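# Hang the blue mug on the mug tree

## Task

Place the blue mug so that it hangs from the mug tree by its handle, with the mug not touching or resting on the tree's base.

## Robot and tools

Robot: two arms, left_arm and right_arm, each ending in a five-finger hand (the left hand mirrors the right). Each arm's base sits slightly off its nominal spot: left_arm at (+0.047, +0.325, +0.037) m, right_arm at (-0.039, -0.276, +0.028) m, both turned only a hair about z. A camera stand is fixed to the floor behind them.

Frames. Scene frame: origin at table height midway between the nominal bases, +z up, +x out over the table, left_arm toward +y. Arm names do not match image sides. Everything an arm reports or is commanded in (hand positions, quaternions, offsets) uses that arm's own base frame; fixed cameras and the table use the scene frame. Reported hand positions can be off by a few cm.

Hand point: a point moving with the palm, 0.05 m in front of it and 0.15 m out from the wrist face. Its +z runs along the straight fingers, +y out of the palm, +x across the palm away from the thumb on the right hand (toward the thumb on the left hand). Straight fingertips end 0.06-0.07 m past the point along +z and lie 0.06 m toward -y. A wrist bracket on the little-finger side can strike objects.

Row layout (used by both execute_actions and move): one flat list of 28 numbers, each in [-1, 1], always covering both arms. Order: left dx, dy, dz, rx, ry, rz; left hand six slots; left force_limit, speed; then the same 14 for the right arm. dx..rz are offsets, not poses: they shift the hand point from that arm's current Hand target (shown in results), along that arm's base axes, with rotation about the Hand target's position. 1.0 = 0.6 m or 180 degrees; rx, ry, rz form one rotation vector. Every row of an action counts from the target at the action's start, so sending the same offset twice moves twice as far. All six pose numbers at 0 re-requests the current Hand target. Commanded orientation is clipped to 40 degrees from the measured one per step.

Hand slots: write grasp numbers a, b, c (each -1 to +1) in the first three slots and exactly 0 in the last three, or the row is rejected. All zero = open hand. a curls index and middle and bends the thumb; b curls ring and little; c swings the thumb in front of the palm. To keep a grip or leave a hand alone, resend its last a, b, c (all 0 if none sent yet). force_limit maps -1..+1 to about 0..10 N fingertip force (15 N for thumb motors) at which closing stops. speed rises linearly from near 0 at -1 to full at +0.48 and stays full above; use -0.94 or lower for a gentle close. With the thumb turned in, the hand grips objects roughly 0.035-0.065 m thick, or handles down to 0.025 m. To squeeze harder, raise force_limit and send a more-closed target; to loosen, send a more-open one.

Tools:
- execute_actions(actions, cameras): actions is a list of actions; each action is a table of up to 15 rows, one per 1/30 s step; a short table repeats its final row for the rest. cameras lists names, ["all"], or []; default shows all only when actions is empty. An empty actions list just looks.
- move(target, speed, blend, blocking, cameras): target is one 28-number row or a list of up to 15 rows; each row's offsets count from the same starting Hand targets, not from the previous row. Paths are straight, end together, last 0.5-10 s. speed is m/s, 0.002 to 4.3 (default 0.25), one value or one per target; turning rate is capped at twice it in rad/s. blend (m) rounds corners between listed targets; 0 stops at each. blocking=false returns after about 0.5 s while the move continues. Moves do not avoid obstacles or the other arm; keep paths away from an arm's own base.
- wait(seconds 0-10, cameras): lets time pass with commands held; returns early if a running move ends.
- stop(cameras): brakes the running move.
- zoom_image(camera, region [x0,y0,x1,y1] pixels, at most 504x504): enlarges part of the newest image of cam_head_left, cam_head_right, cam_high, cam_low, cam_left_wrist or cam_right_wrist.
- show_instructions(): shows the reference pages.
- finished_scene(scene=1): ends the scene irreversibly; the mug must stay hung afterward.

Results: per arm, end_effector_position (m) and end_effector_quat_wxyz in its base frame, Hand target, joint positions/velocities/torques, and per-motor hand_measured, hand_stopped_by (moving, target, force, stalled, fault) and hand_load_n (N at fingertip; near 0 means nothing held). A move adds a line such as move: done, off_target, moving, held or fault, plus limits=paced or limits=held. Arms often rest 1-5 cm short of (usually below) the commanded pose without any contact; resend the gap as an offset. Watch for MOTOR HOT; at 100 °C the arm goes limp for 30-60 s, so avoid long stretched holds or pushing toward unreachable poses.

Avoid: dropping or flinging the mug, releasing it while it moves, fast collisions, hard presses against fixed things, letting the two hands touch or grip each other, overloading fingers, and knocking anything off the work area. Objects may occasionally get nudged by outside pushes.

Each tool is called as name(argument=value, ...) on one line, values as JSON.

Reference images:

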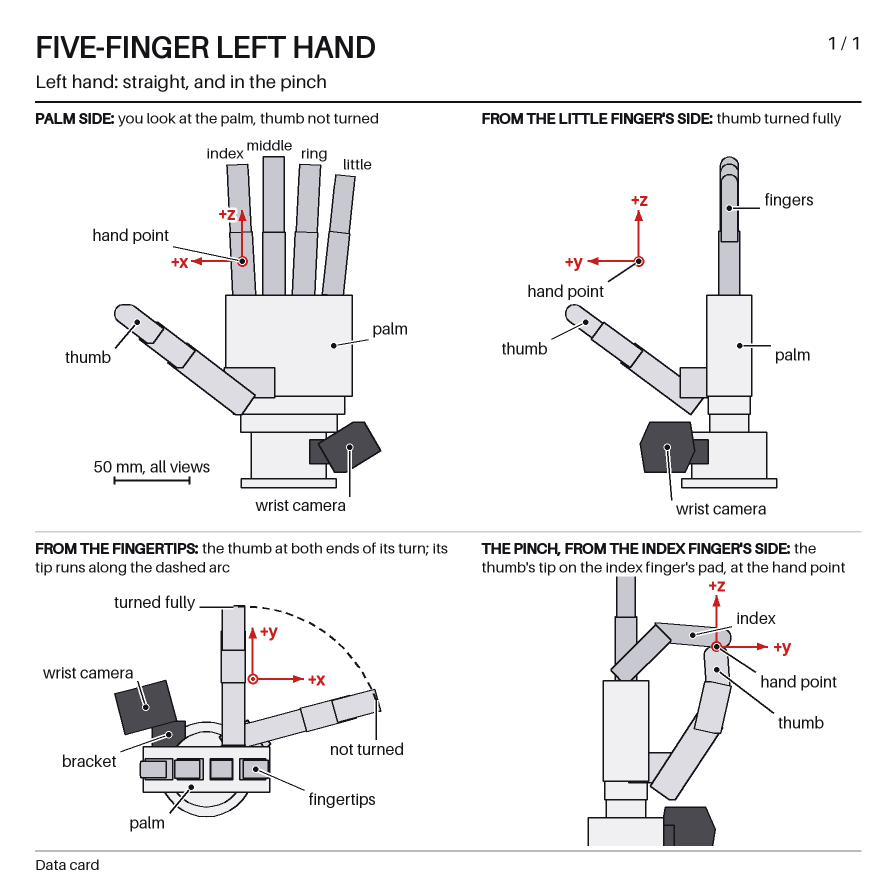

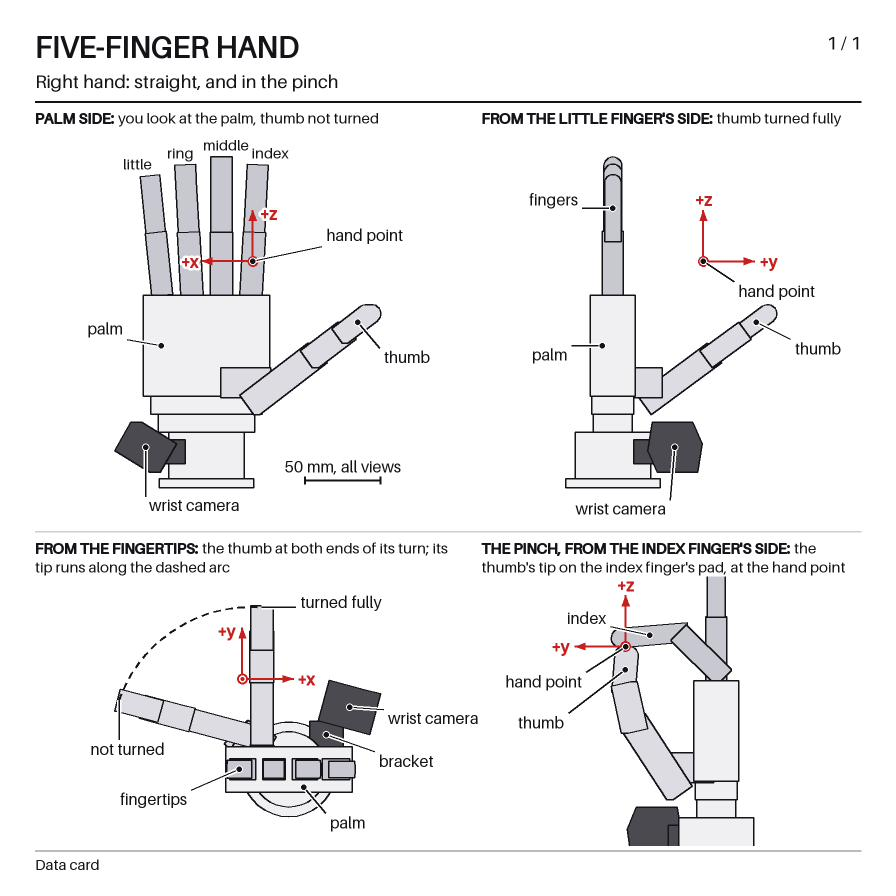

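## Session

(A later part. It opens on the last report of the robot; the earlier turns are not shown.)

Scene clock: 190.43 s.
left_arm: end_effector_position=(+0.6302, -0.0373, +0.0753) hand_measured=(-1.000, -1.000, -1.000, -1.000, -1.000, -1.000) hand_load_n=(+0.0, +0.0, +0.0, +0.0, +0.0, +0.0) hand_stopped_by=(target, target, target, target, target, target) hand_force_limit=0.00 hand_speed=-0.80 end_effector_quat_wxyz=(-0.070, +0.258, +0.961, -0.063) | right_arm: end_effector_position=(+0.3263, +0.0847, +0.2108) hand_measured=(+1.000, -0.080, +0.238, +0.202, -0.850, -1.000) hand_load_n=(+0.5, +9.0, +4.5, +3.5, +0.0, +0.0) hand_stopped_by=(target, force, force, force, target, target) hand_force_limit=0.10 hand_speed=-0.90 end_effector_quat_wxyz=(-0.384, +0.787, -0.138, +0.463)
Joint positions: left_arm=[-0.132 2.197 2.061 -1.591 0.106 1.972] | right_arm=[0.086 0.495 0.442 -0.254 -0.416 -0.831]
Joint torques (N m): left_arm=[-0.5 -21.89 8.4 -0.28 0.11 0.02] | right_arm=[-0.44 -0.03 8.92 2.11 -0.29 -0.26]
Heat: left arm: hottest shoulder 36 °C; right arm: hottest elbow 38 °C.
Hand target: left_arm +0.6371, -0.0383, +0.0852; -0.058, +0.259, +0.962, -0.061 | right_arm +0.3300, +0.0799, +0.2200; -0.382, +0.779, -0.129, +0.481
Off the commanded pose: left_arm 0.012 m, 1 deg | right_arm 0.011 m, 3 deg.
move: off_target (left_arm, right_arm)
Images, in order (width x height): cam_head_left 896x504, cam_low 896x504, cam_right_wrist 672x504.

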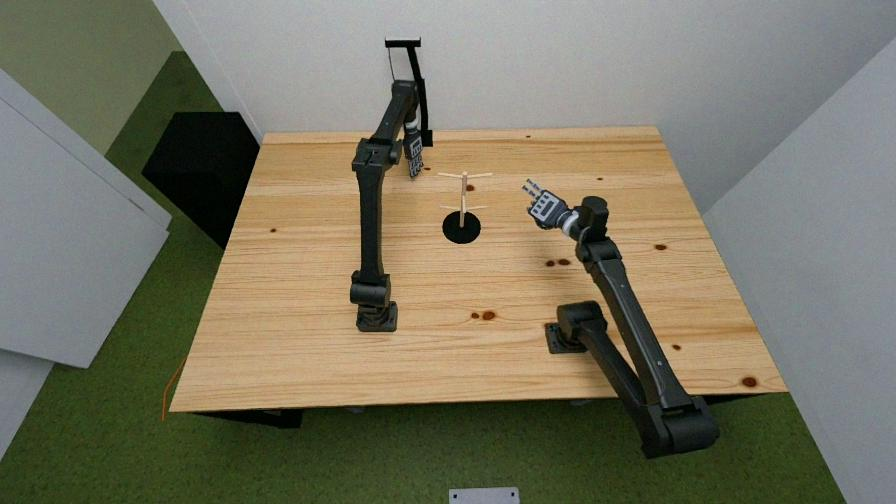

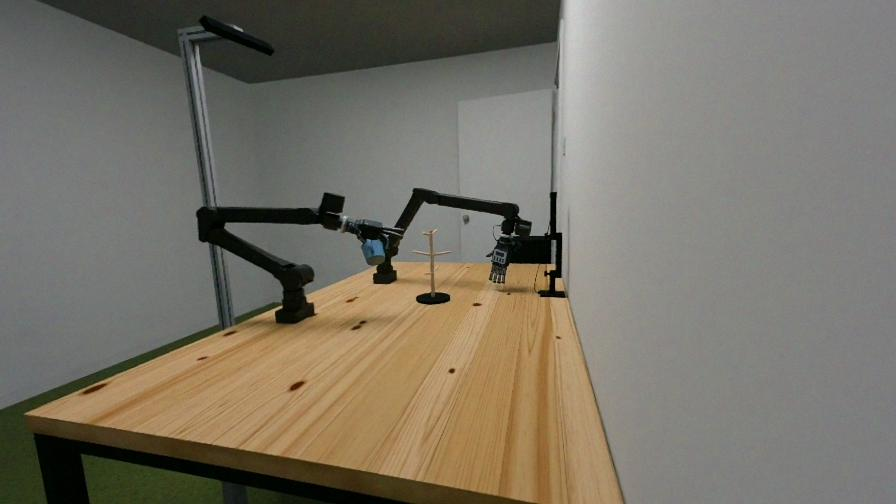

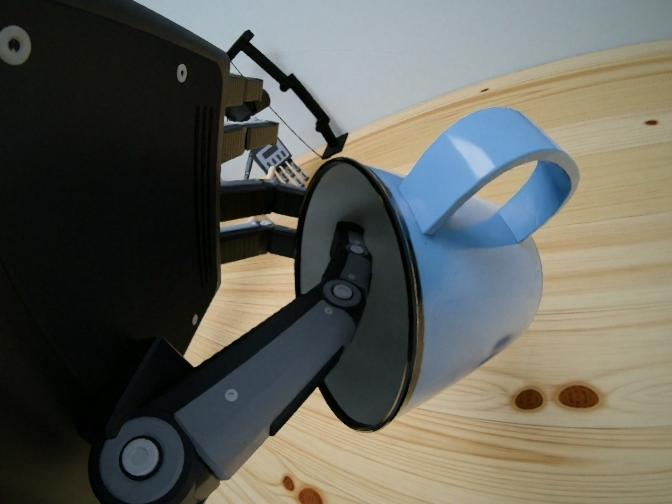

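move(target=[0,0,0,0,0,0,0,0,0,0,0,0,0,-0.8,0.1617,0.1452,0.0,-0.152,-0.2407,0.2773,1,0,1,0,0,0,0.1,-0.9], speed=0.16, cameras=["cam_head_left","cam_head_right","cam_high","cam_low","cam_right_wrist"])

zoom_image(camera="cam_low", region=[360, 210, 480, 310])

zoom_image(camera="cam_head_left", region=[420, 140, 560, 260])

zoom_image(camera="cam_high", region=[360, 330, 520, 460])

zoom_image(camera="cam_right_wrist", region=[220, 60, 640, 440])

Scene clock: 196.90 s.
left_arm: end_effector_position=(+0.6302, -0.0373, +0.0753) hand_measured=(-1.000, -1.000, -1.000, -1.000, -1.000, -1.000) hand_load_n=(+0.0, +0.0, +0.0, +0.0, +0.0, +0.0) hand_stopped_by=(target, target, target, target, target, target) hand_force_limit=0.00 hand_speed=-0.80 end_effector_quat_wxyz=(-0.070, +0.258, +0.961, -0.063) | right_arm: end_effector_position=(+0.4090, +0.1707, +0.1987) hand_measured=(+1.000, -0.080, +0.236, +0.202, -0.850, -1.000) hand_load_n=(+0.5, +6.0, +5.5, +0.0, +0.0, +0.0) hand_stopped_by=(target, force, force, force, target, target) hand_force_limit=0.10 hand_speed=-0.90 end_effector_quat_wxyz=(-0.392, +0.612, +0.445, +0.523)
Joint positions: left_arm=[-0.132 2.197 2.061 -1.591 0.106 1.972] | right_arm=[0.032 1.099 0.518 0.155 -1.21 -1.956]
Joint torques (N m): left_arm=[-0.38 -21.71 8.46 -0.31 0.1 0.03] | right_arm=[-0.09 -2.96 11.22 1.01 -0.55 -0.32]
Heat: left arm: hottest shoulder 36 °C; right arm: hottest elbow 38 °C.
Hand target: left_arm +0.6371, -0.0383, +0.0852; -0.058, +0.259, +0.962, -0.061 | right_arm +0.4271, +0.1671, +0.2200; -0.378, +0.600, +0.456, +0.539
Off the commanded pose: left_arm 0.012 m, 1 deg | right_arm 0.028 m, 3 deg.
move: off_target (left_arm, right_arm)
Images, in order (width x height): cam_head_left 896x504, cam_head_right 896x504, cam_high 896x504, cam_low 896x504, cam_right_wrist 672x504.

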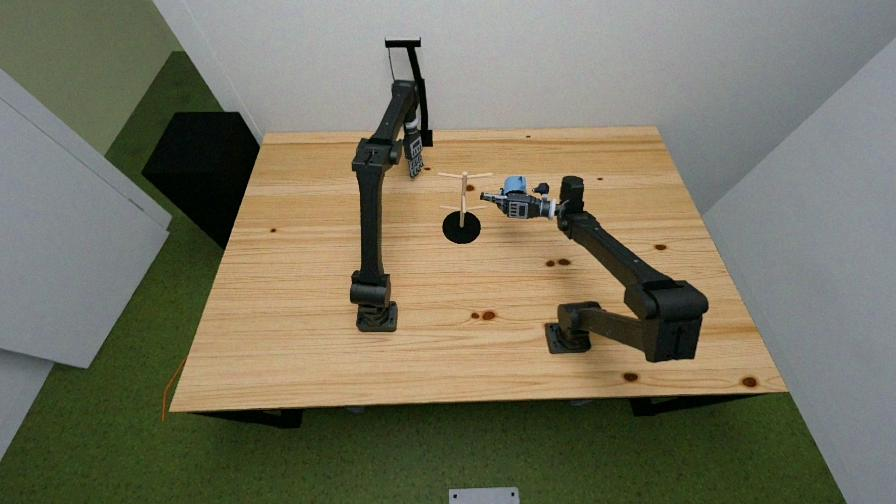

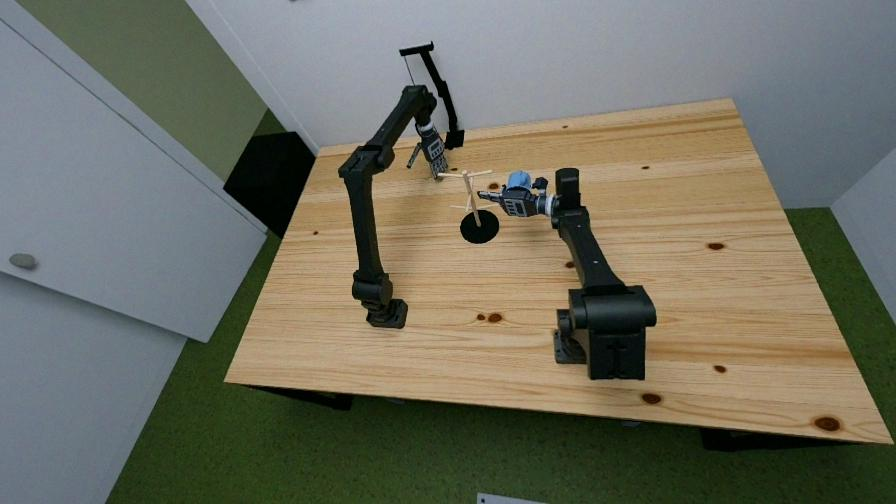

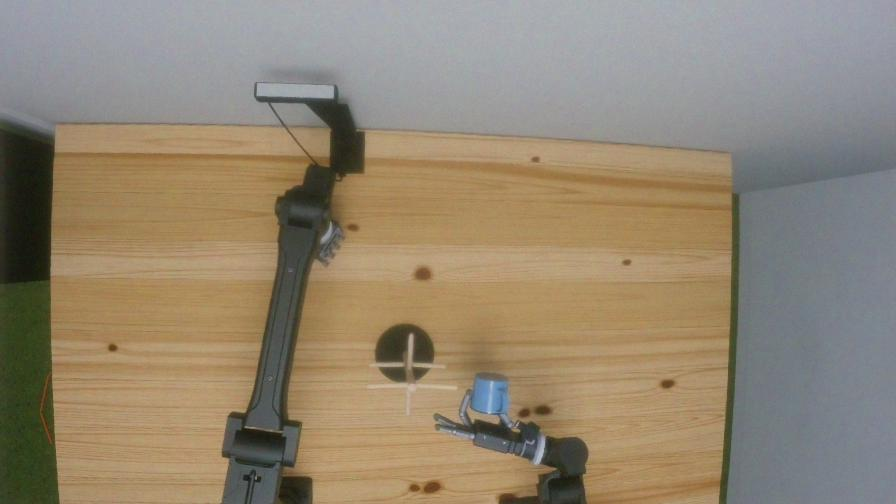

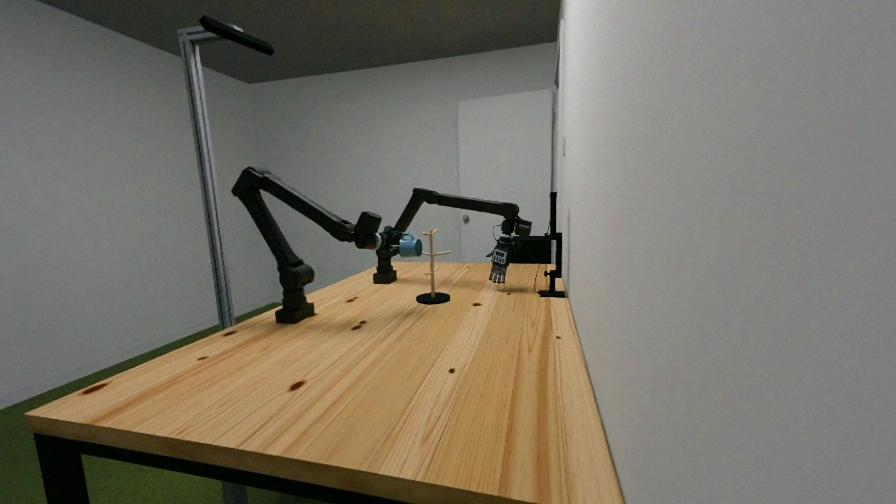

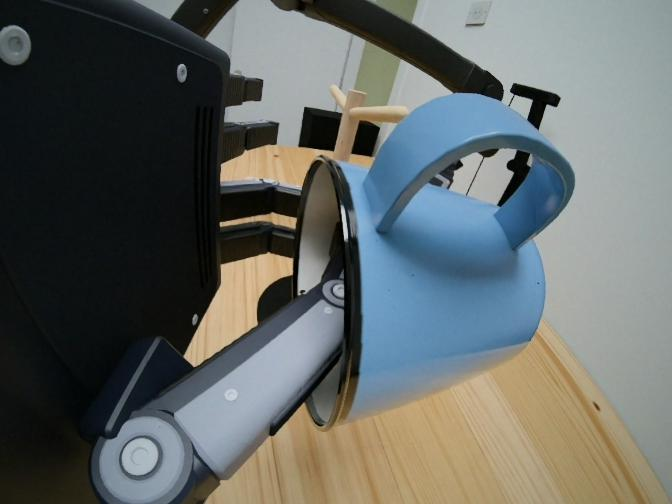

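Scaled by 4.200 from the camera's 896x504 image, which has a finer 1280x720 frame.

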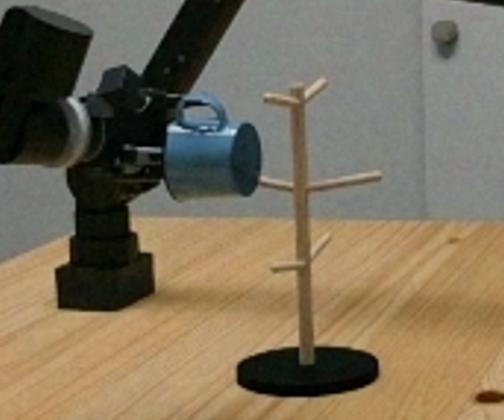

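Scaled by 3.600 from the camera's 896x504 image, which has a finer 1280x720 frame.

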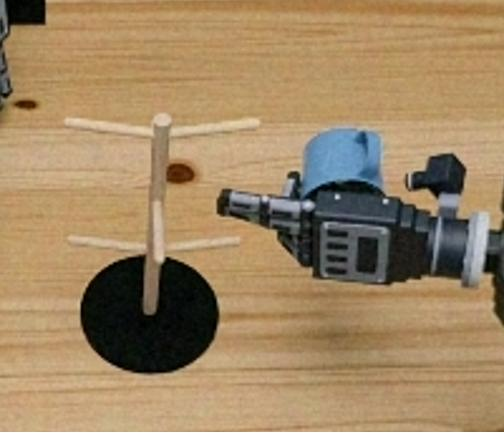

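Scaled by 3.150 from the camera's 896x504 image, which has a finer 1280x720 frame.

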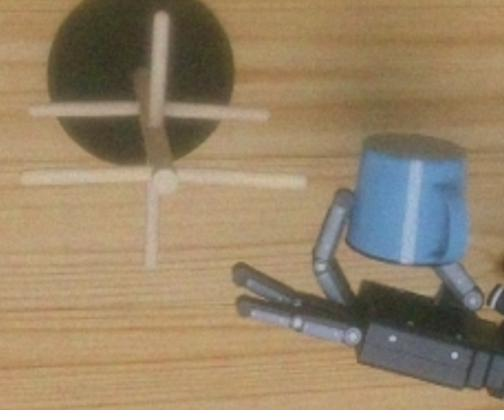

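Scaled by 1.200 from the camera's 672x504 image, which has a finer 960x720 frame.

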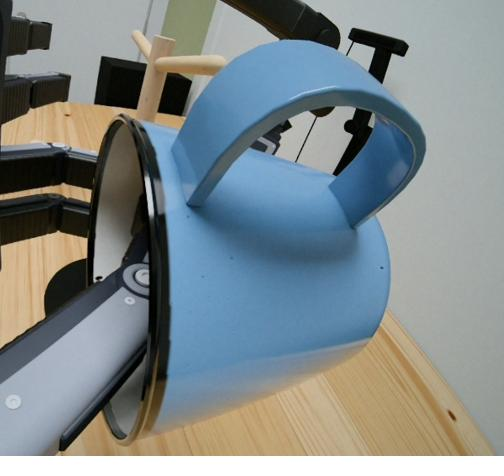

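zoom_image(camera="cam_high", region=[455, 360, 525, 425])

zoom_image(camera="cam_low", region=[380, 220, 440, 270])

zoom_image(camera="cam_head_left", region=[480, 160, 550, 220])

zoom_image(camera="cam_head_right", region=[470, 155, 560, 225])

Scaled by 7.200 from the camera's 896x504 image, which has a finer 1280x720 frame.

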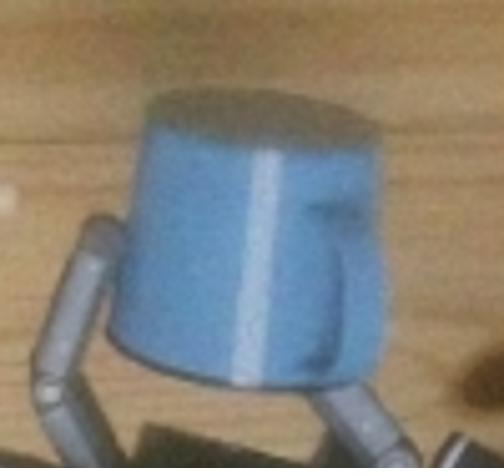

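Scaled by 8.400 from the camera's 896x504 image, which has a finer 1280x720 frame.

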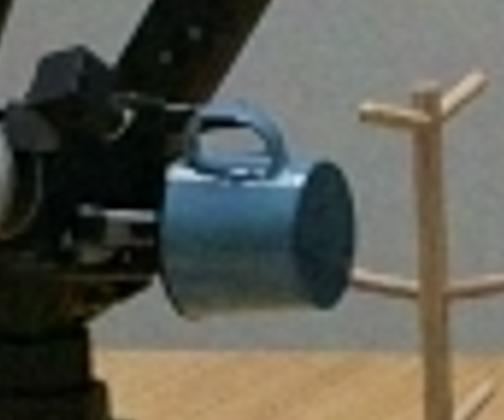

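Scaled by 7.200 from the camera's 896x504 image, which has a finer 1280x720 frame.

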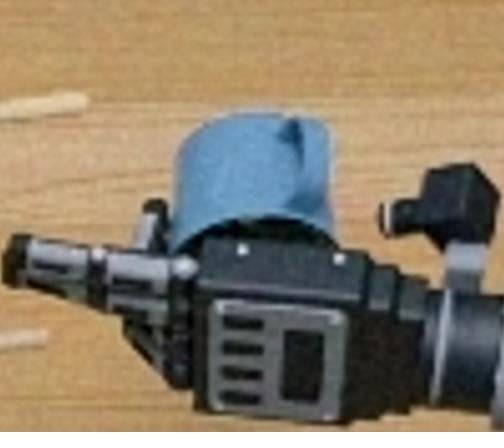

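Scaled by 5.600 from the camera's 896x504 image, which has a finer 1280x720 frame.

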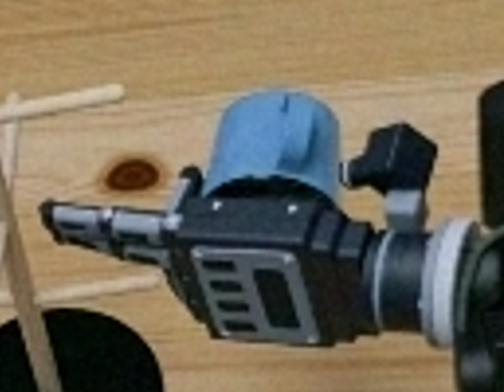

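move(target=[0,0,0,0,0,0,0,0,0,0,0,0,0,-0.8,0.01,0.033,0.01,-0.0936,0.0991,0.0148,0.98,0,1,0,0,0,0.15,-0.9], speed=0.1, cameras=["cam_head_left","cam_head_right","cam_high","cam_low","cam_right_wrist"])

zoom_image(camera="cam_high", region=[390, 350, 530, 450])

zoom_image(camera="cam_low", region=[380, 210, 460, 270])

zoom_image(camera="cam_head_left", region=[430, 150, 550, 240])

zoom_image(camera="cam_right_wrist", region=[220, 40, 640, 440])

Scene clock: 229.70 s.
left_arm: end_effector_position=(+0.6302, -0.0373, +0.0753) hand_measured=(-1.000, -1.000, -1.000, -1.000, -1.000, -1.000) hand_load_n=(+0.0, +0.0, +0.0, +0.0, +0.0, +0.0) hand_stopped_by=(target, target, target, target, target, target) hand_force_limit=0.00 hand_speed=-0.80 end_effector_quat_wxyz=(-0.070, +0.258, +0.961, -0.063) | right_arm: end_effector_position=(+0.4179, +0.1791, +0.2042) hand_measured=(+1.000, -0.074, +0.244, +0.228, -0.854, -1.000) hand_load_n=(+0.5, +9.0, +7.5, +5.5, +0.0, +0.0) hand_stopped_by=(target, force, force, force, target, target) hand_force_limit=0.15 hand_speed=-0.90 end_effector_quat_wxyz=(-0.366, +0.746, +0.414, +0.372)
Joint positions: left_arm=[-0.132 2.197 2.061 -1.591 0.106 1.972] | right_arm=[0.145 1.12 0.828 -0.593 -0.943 -2.08]
Joint torques (N m): left_arm=[-0.56 -21.83 8.39 -0.32 0.1 0.03] | right_arm=[1.55 -4.19 12.14 0.64 -0.5 -0.3]
Heat: left arm: hottest shoulder 36 °C; right arm: hottest elbow 39 °C.
Hand target: left_arm +0.6371, -0.0383, +0.0852; -0.058, +0.259, +0.962, -0.061 | right_arm +0.4330, +0.1869, +0.2259; -0.364, +0.714, +0.479, +0.359
Off the commanded pose: left_arm 0.012 m, 1 deg | right_arm 0.028 m, 8 deg.
joint sent to its limit (right arm) — joint 6 (wrist roll), lower limit. The joint targets are off in orientation, not in position.
move: off_target (left_arm, right_arm)
Images, in order (width x height): cam_head_left 896x504, cam_head_right 896x504, cam_high 896x504, cam_low 896x504, cam_right_wrist 672x504.

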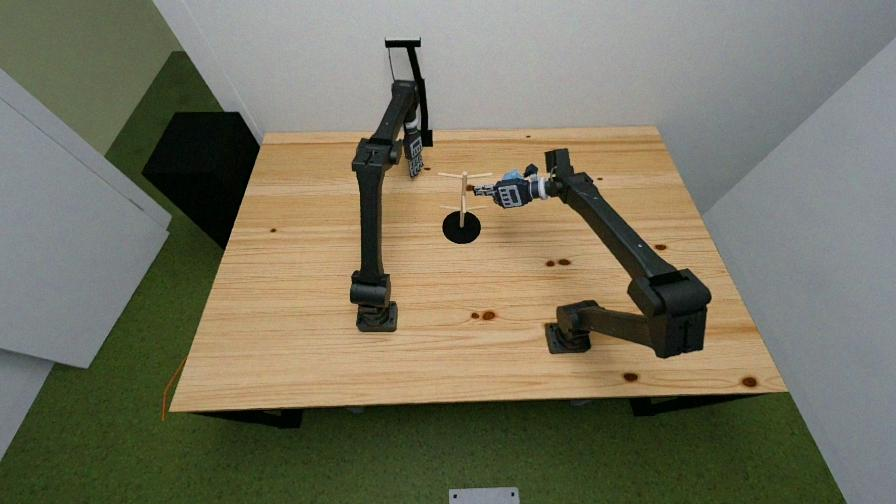

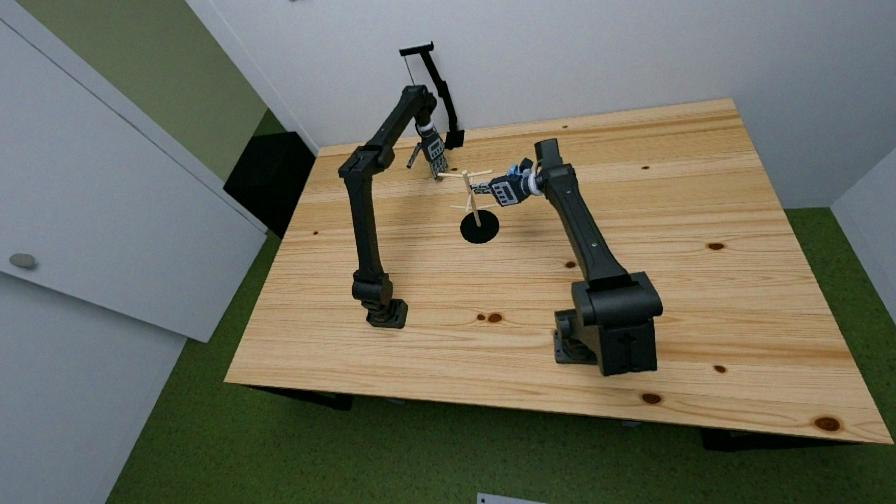

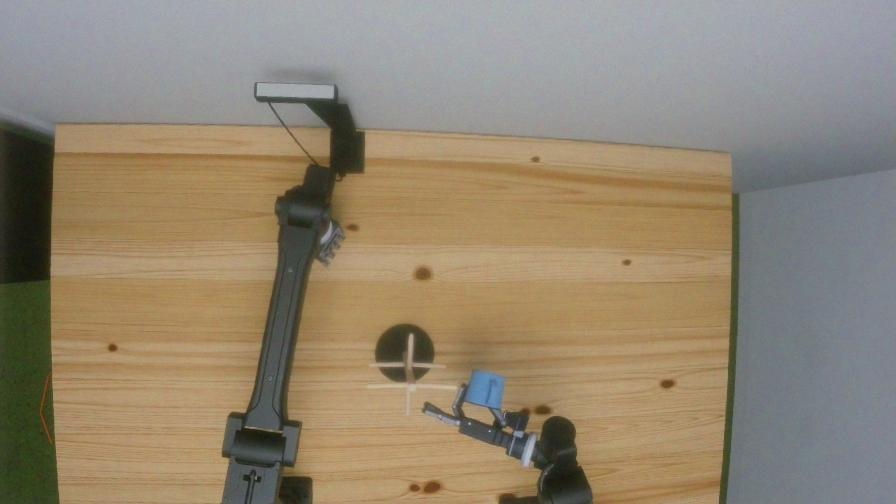

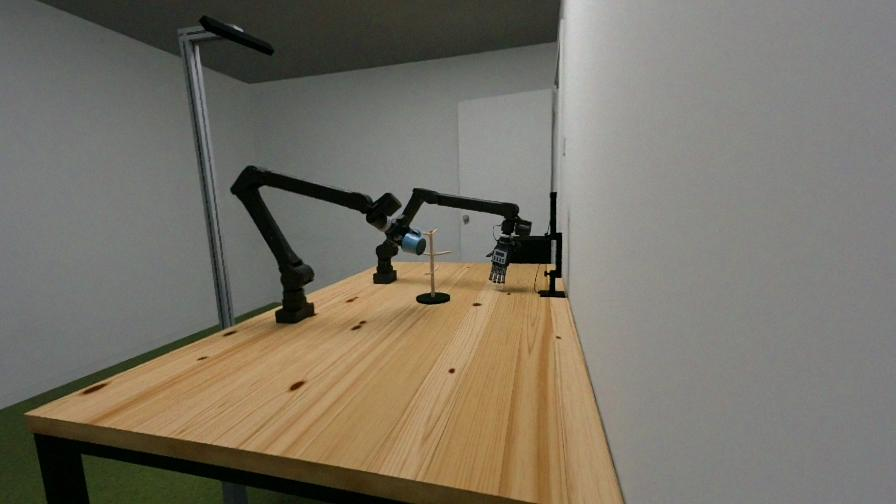

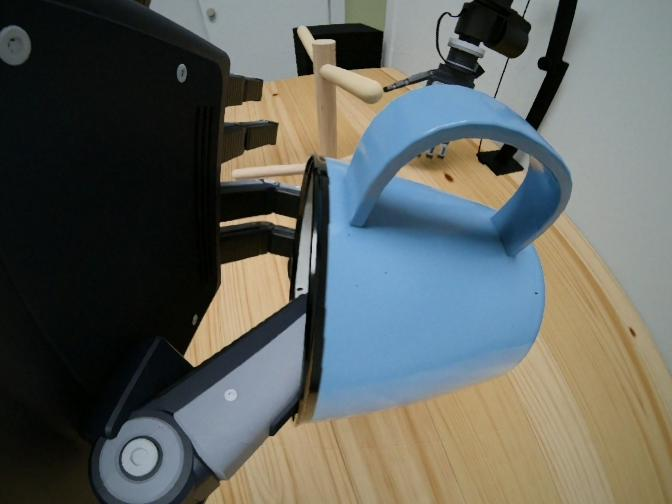

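Scaled by 3.600 from the camera's 896x504 image, which has a finer 1280x720 frame.

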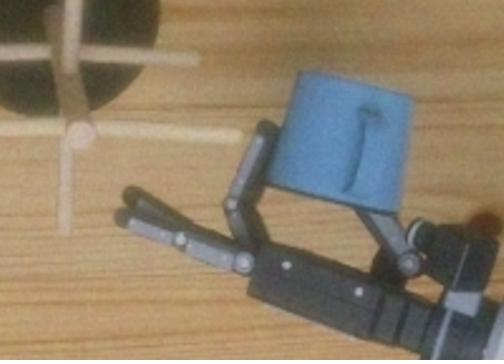

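Scaled by 6.300 from the camera's 896x504 image, which has a finer 1280x720 frame.

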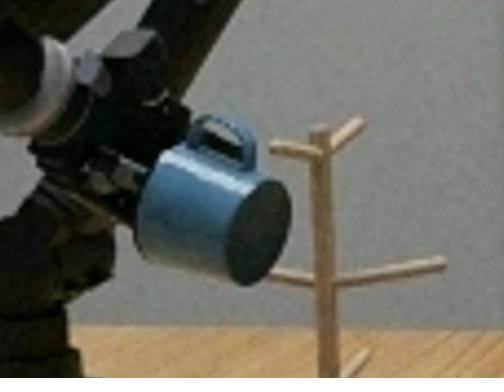

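Scaled by 4.200 from the camera's 896x504 image, which has a finer 1280x720 frame.

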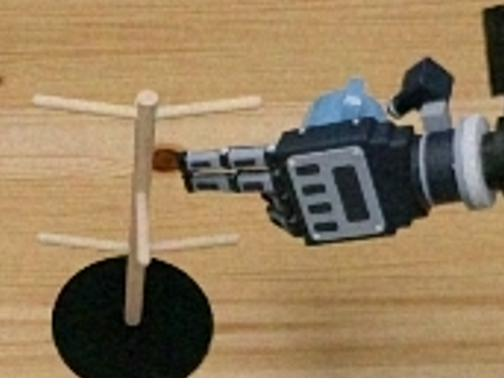

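Scaled by 1.200 from the camera's 672x504 image, which has a finer 960x720 frame.

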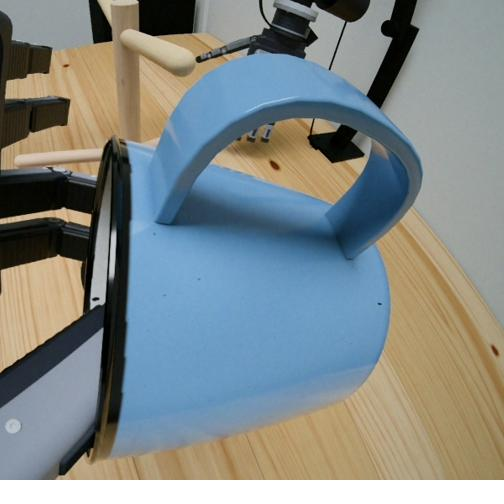

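move(target=[0,0,0,0,0,0,0,0,0,0,0,0,0,-0.8, 0,0.0583,-0.0167,0,0,0, 0.98,0,1,0,0,0,0.15,-0.9], speed=0.08, cameras=["cam_low","cam_high","cam_right_wrist"])

Scene clock: 237.87 s.
left_arm: end_effector_position=(+0.6302, -0.0373, +0.0753) hand_measured=(-1.000, -1.000, -1.000, -1.000, -1.000, -1.000) hand_load_n=(+0.0, +0.0, +0.0, +0.0, +0.0, +0.5) hand_stopped_by=(target, target, target, target, target, target) hand_force_limit=0.00 hand_speed=-0.80 end_effector_quat_wxyz=(-0.070, +0.258, +0.961, -0.063) | right_arm: end_effector_position=(+0.4131, +0.2115, +0.1915) hand_measured=(+1.000, -0.074, +0.244, +0.228, -0.854, -1.000) hand_load_n=(+0.0, +9.0, +7.5, +6.0, +0.0, +0.0) hand_stopped_by=(target, force, force, force, target, target) hand_force_limit=0.15 hand_speed=-0.90 end_effector_quat_wxyz=(-0.372, +0.741, +0.440, +0.345)
Joint positions: left_arm=[-0.132 2.197 2.061 -1.591 0.106 1.972] | right_arm=[0.23 1.167 0.846 -0.592 -0.911 -2.081]
Joint torques (N m): left_arm=[-0.5 -21.83 8.4 -0.29 0.1 0.02] | right_arm=[1.73 -4.95 12 1.29 -0.48 -0.32]
Heat: left arm: hottest shoulder 36 °C; right arm: hottest elbow 41 °C.
Hand target: left_arm +0.6371, -0.0383, +0.0852; -0.058, +0.259, +0.962, -0.061 | right_arm +0.4331, +0.2218, +0.2160; -0.364, +0.713, +0.479, +0.359
Off the commanded pose: left_arm 0.012 m, 1 deg | right_arm 0.033 m, 6 deg.
joint sent to its limit (right arm) — joint 6 (wrist roll), lower limit. The joint targets are off in orientation, not in position.
move: off_target (left_arm, right_arm)
Images, in order (width x height): cam_high 896x504, cam_low 896x504, cam_right_wrist 672x504.

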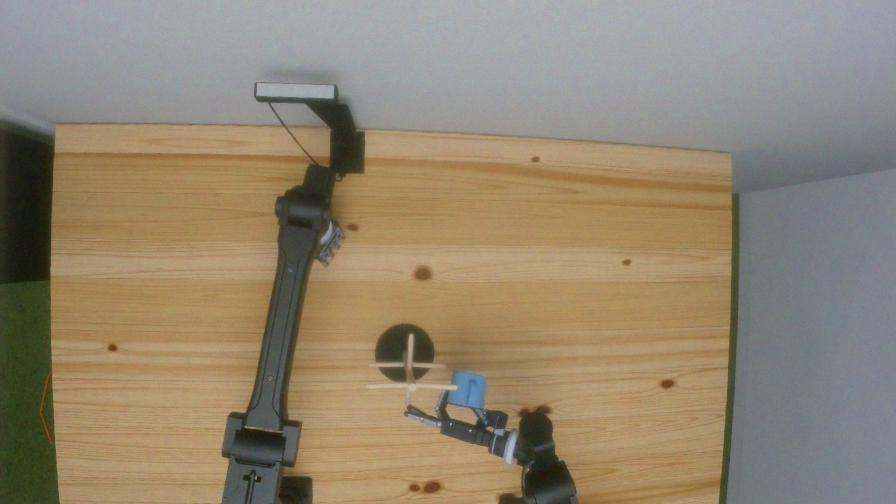

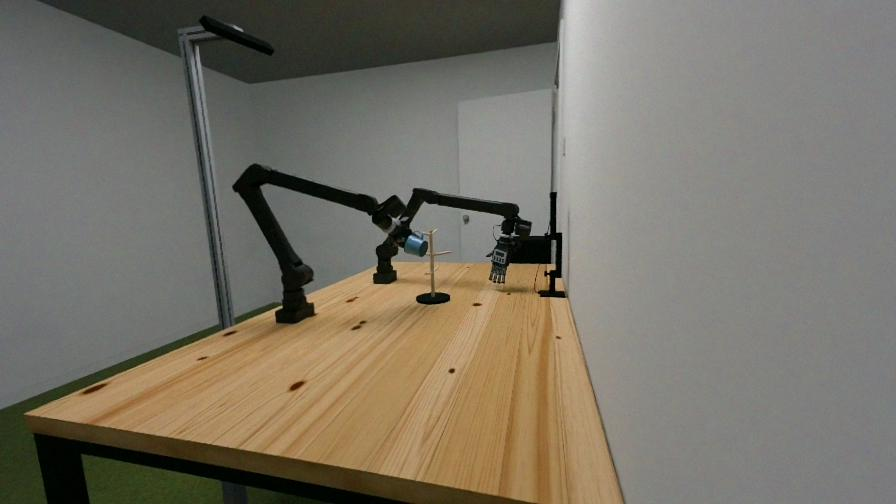

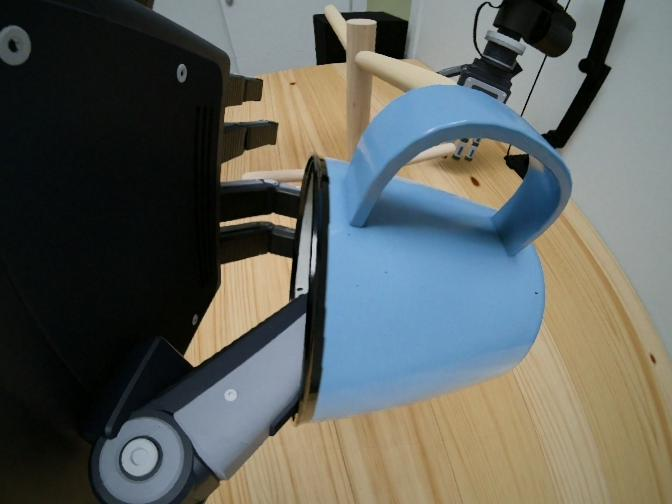

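zoom_image(camera="cam_low", region=[385, 215, 465, 265])

zoom_image(camera="cam_high", region=[360, 350, 520, 440])

zoom_image(camera="cam_right_wrist", region=[300, 10, 600, 270])

Scaled by 6.300 from the camera's 896x504 image, which has a finer 1280x720 frame.

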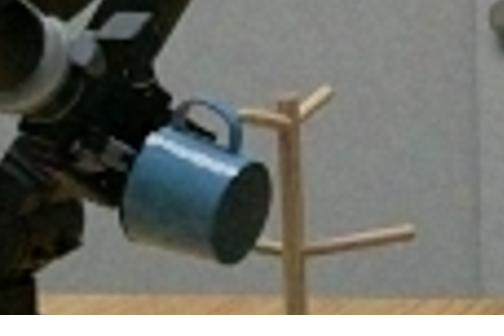

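Scaled by 3.150 from the camera's 896x504 image, which has a finer 1280x720 frame.

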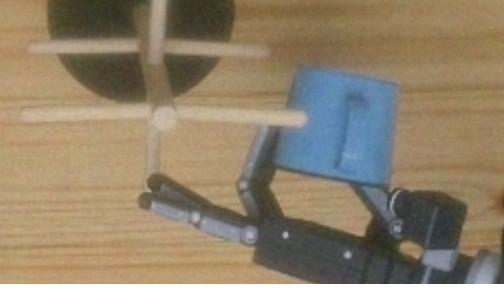

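Scaled by 1.680 from the camera's 672x504 image, which has a finer 960x720 frame.

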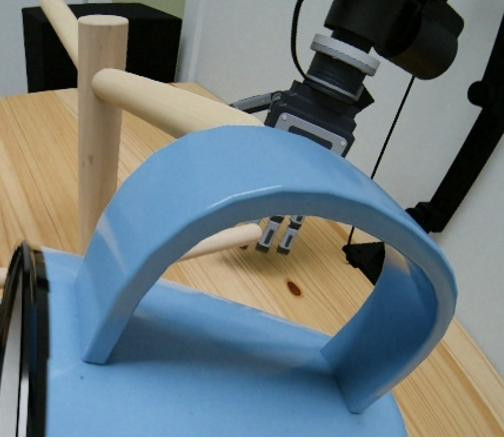

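execute_actions(actions=[], cameras=["cam_head_left","cam_head_right"])

zoom_image(camera="cam_head_left", region=[420, 220, 620, 340])

zoom_image(camera="cam_head_right", region=[400, 220, 600, 340])

Scene clock: 246.73 s.
left_arm: end_effector_position=(+0.6302, -0.0373, +0.0753) hand_measured=(-1.000, -1.000, -1.000, -1.000, -1.000, -1.000) hand_load_n=(+0.0, +0.0, +0.0, +0.0, +0.0, +0.0) hand_stopped_by=(target, target, target, target, target, target) hand_force_limit=0.00 hand_speed=-0.80 end_effector_quat_wxyz=(-0.070, +0.258, +0.961, -0.063) | right_arm: end_effector_position=(+0.4135, +0.2116, +0.1919) hand_measured=(+1.000, -0.074, +0.244, +0.228, -0.854, -1.000) hand_load_n=(+0.5, +8.5, +7.5, +5.5, +0.0, +0.0) hand_stopped_by=(target, force, force, force, target, target) hand_force_limit=0.15 hand_speed=-0.90 end_effector_quat_wxyz=(-0.372, +0.741, +0.440, +0.346)
Joint positions: left_arm=[-0.132 2.197 2.061 -1.591 0.106 1.972] | right_arm=[0.23 1.167 0.847 -0.592 -0.911 -2.081]
Joint velocities: within noise
Joint torques (N m): left_arm=[-0.5 -21.83 8.38 -0.32 0.11 0.02] | right_arm=[1.26 -4.72 12.04 1.48 -0.51 -0.26]
Motor temperatures (°C): left_arm=[29 36 36 28 26 27] | right_arm=[31 28 42 30 30 25]
Heat: left arm: hottest shoulder 36 °C; right arm: hottest elbow 42 °C.
Hand target: left_arm +0.6371, -0.0383, +0.0852; -0.058, +0.259, +0.962, -0.061 | right_arm +0.4331, +0.2218, +0.2159; -0.364, +0.714, +0.479, +0.359
Off the commanded pose: left_arm 0.012 m, 1 deg | right_arm 0.033 m, 6 deg.
Images, in order (width x height): cam_head_left 896x504, cam_head_right 896x504.

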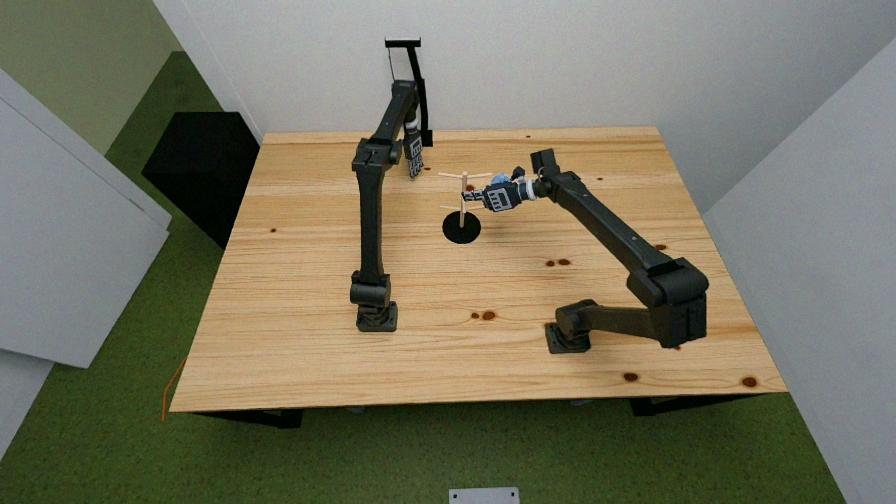

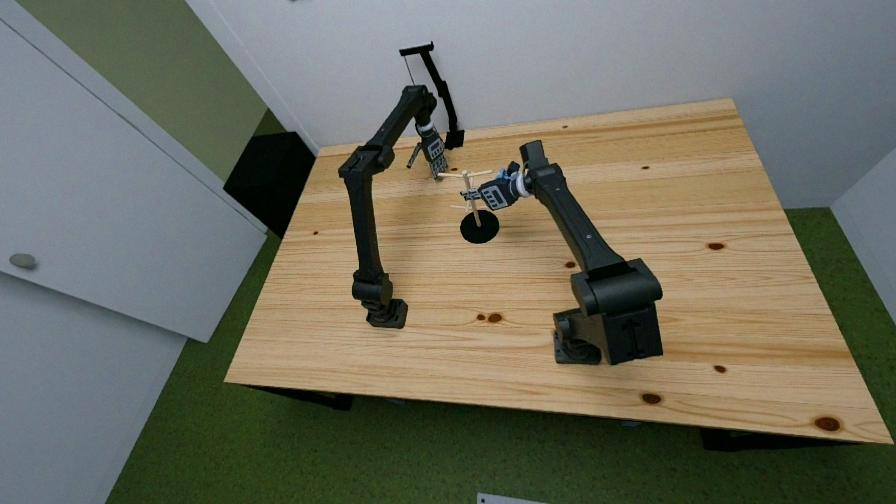

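Scaled by 2.520 from the camera's 896x504 image, which has a finer 1280x720 frame.

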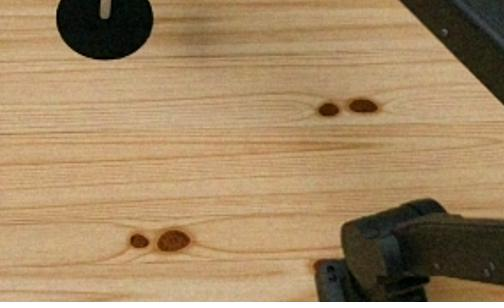

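Scaled by 2.520 from the camera's 896x504 image, which has a finer 1280x720 frame.

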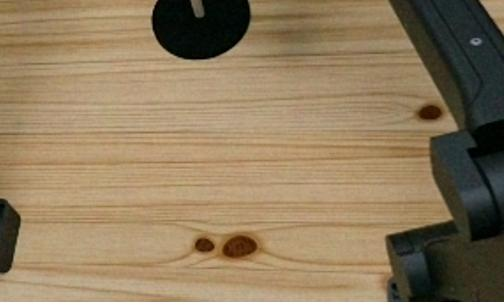

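zoom_image(camera="cam_head_left", region=[430, 155, 560, 245])

zoom_image(camera="cam_head_right", region=[435, 155, 555, 245])

Scaled by 3.877 from the camera's 896x504 image, which has a finer 1280x720 frame.

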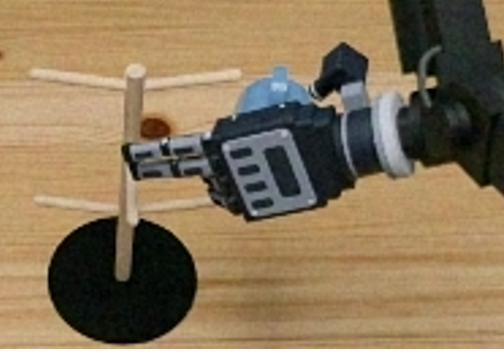

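Scaled by 4.200 from the camera's 896x504 image, which has a finer 1280x720 frame.

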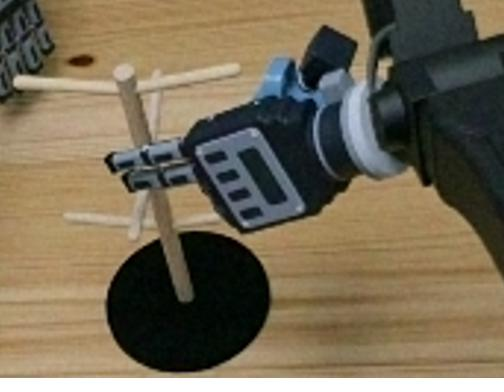

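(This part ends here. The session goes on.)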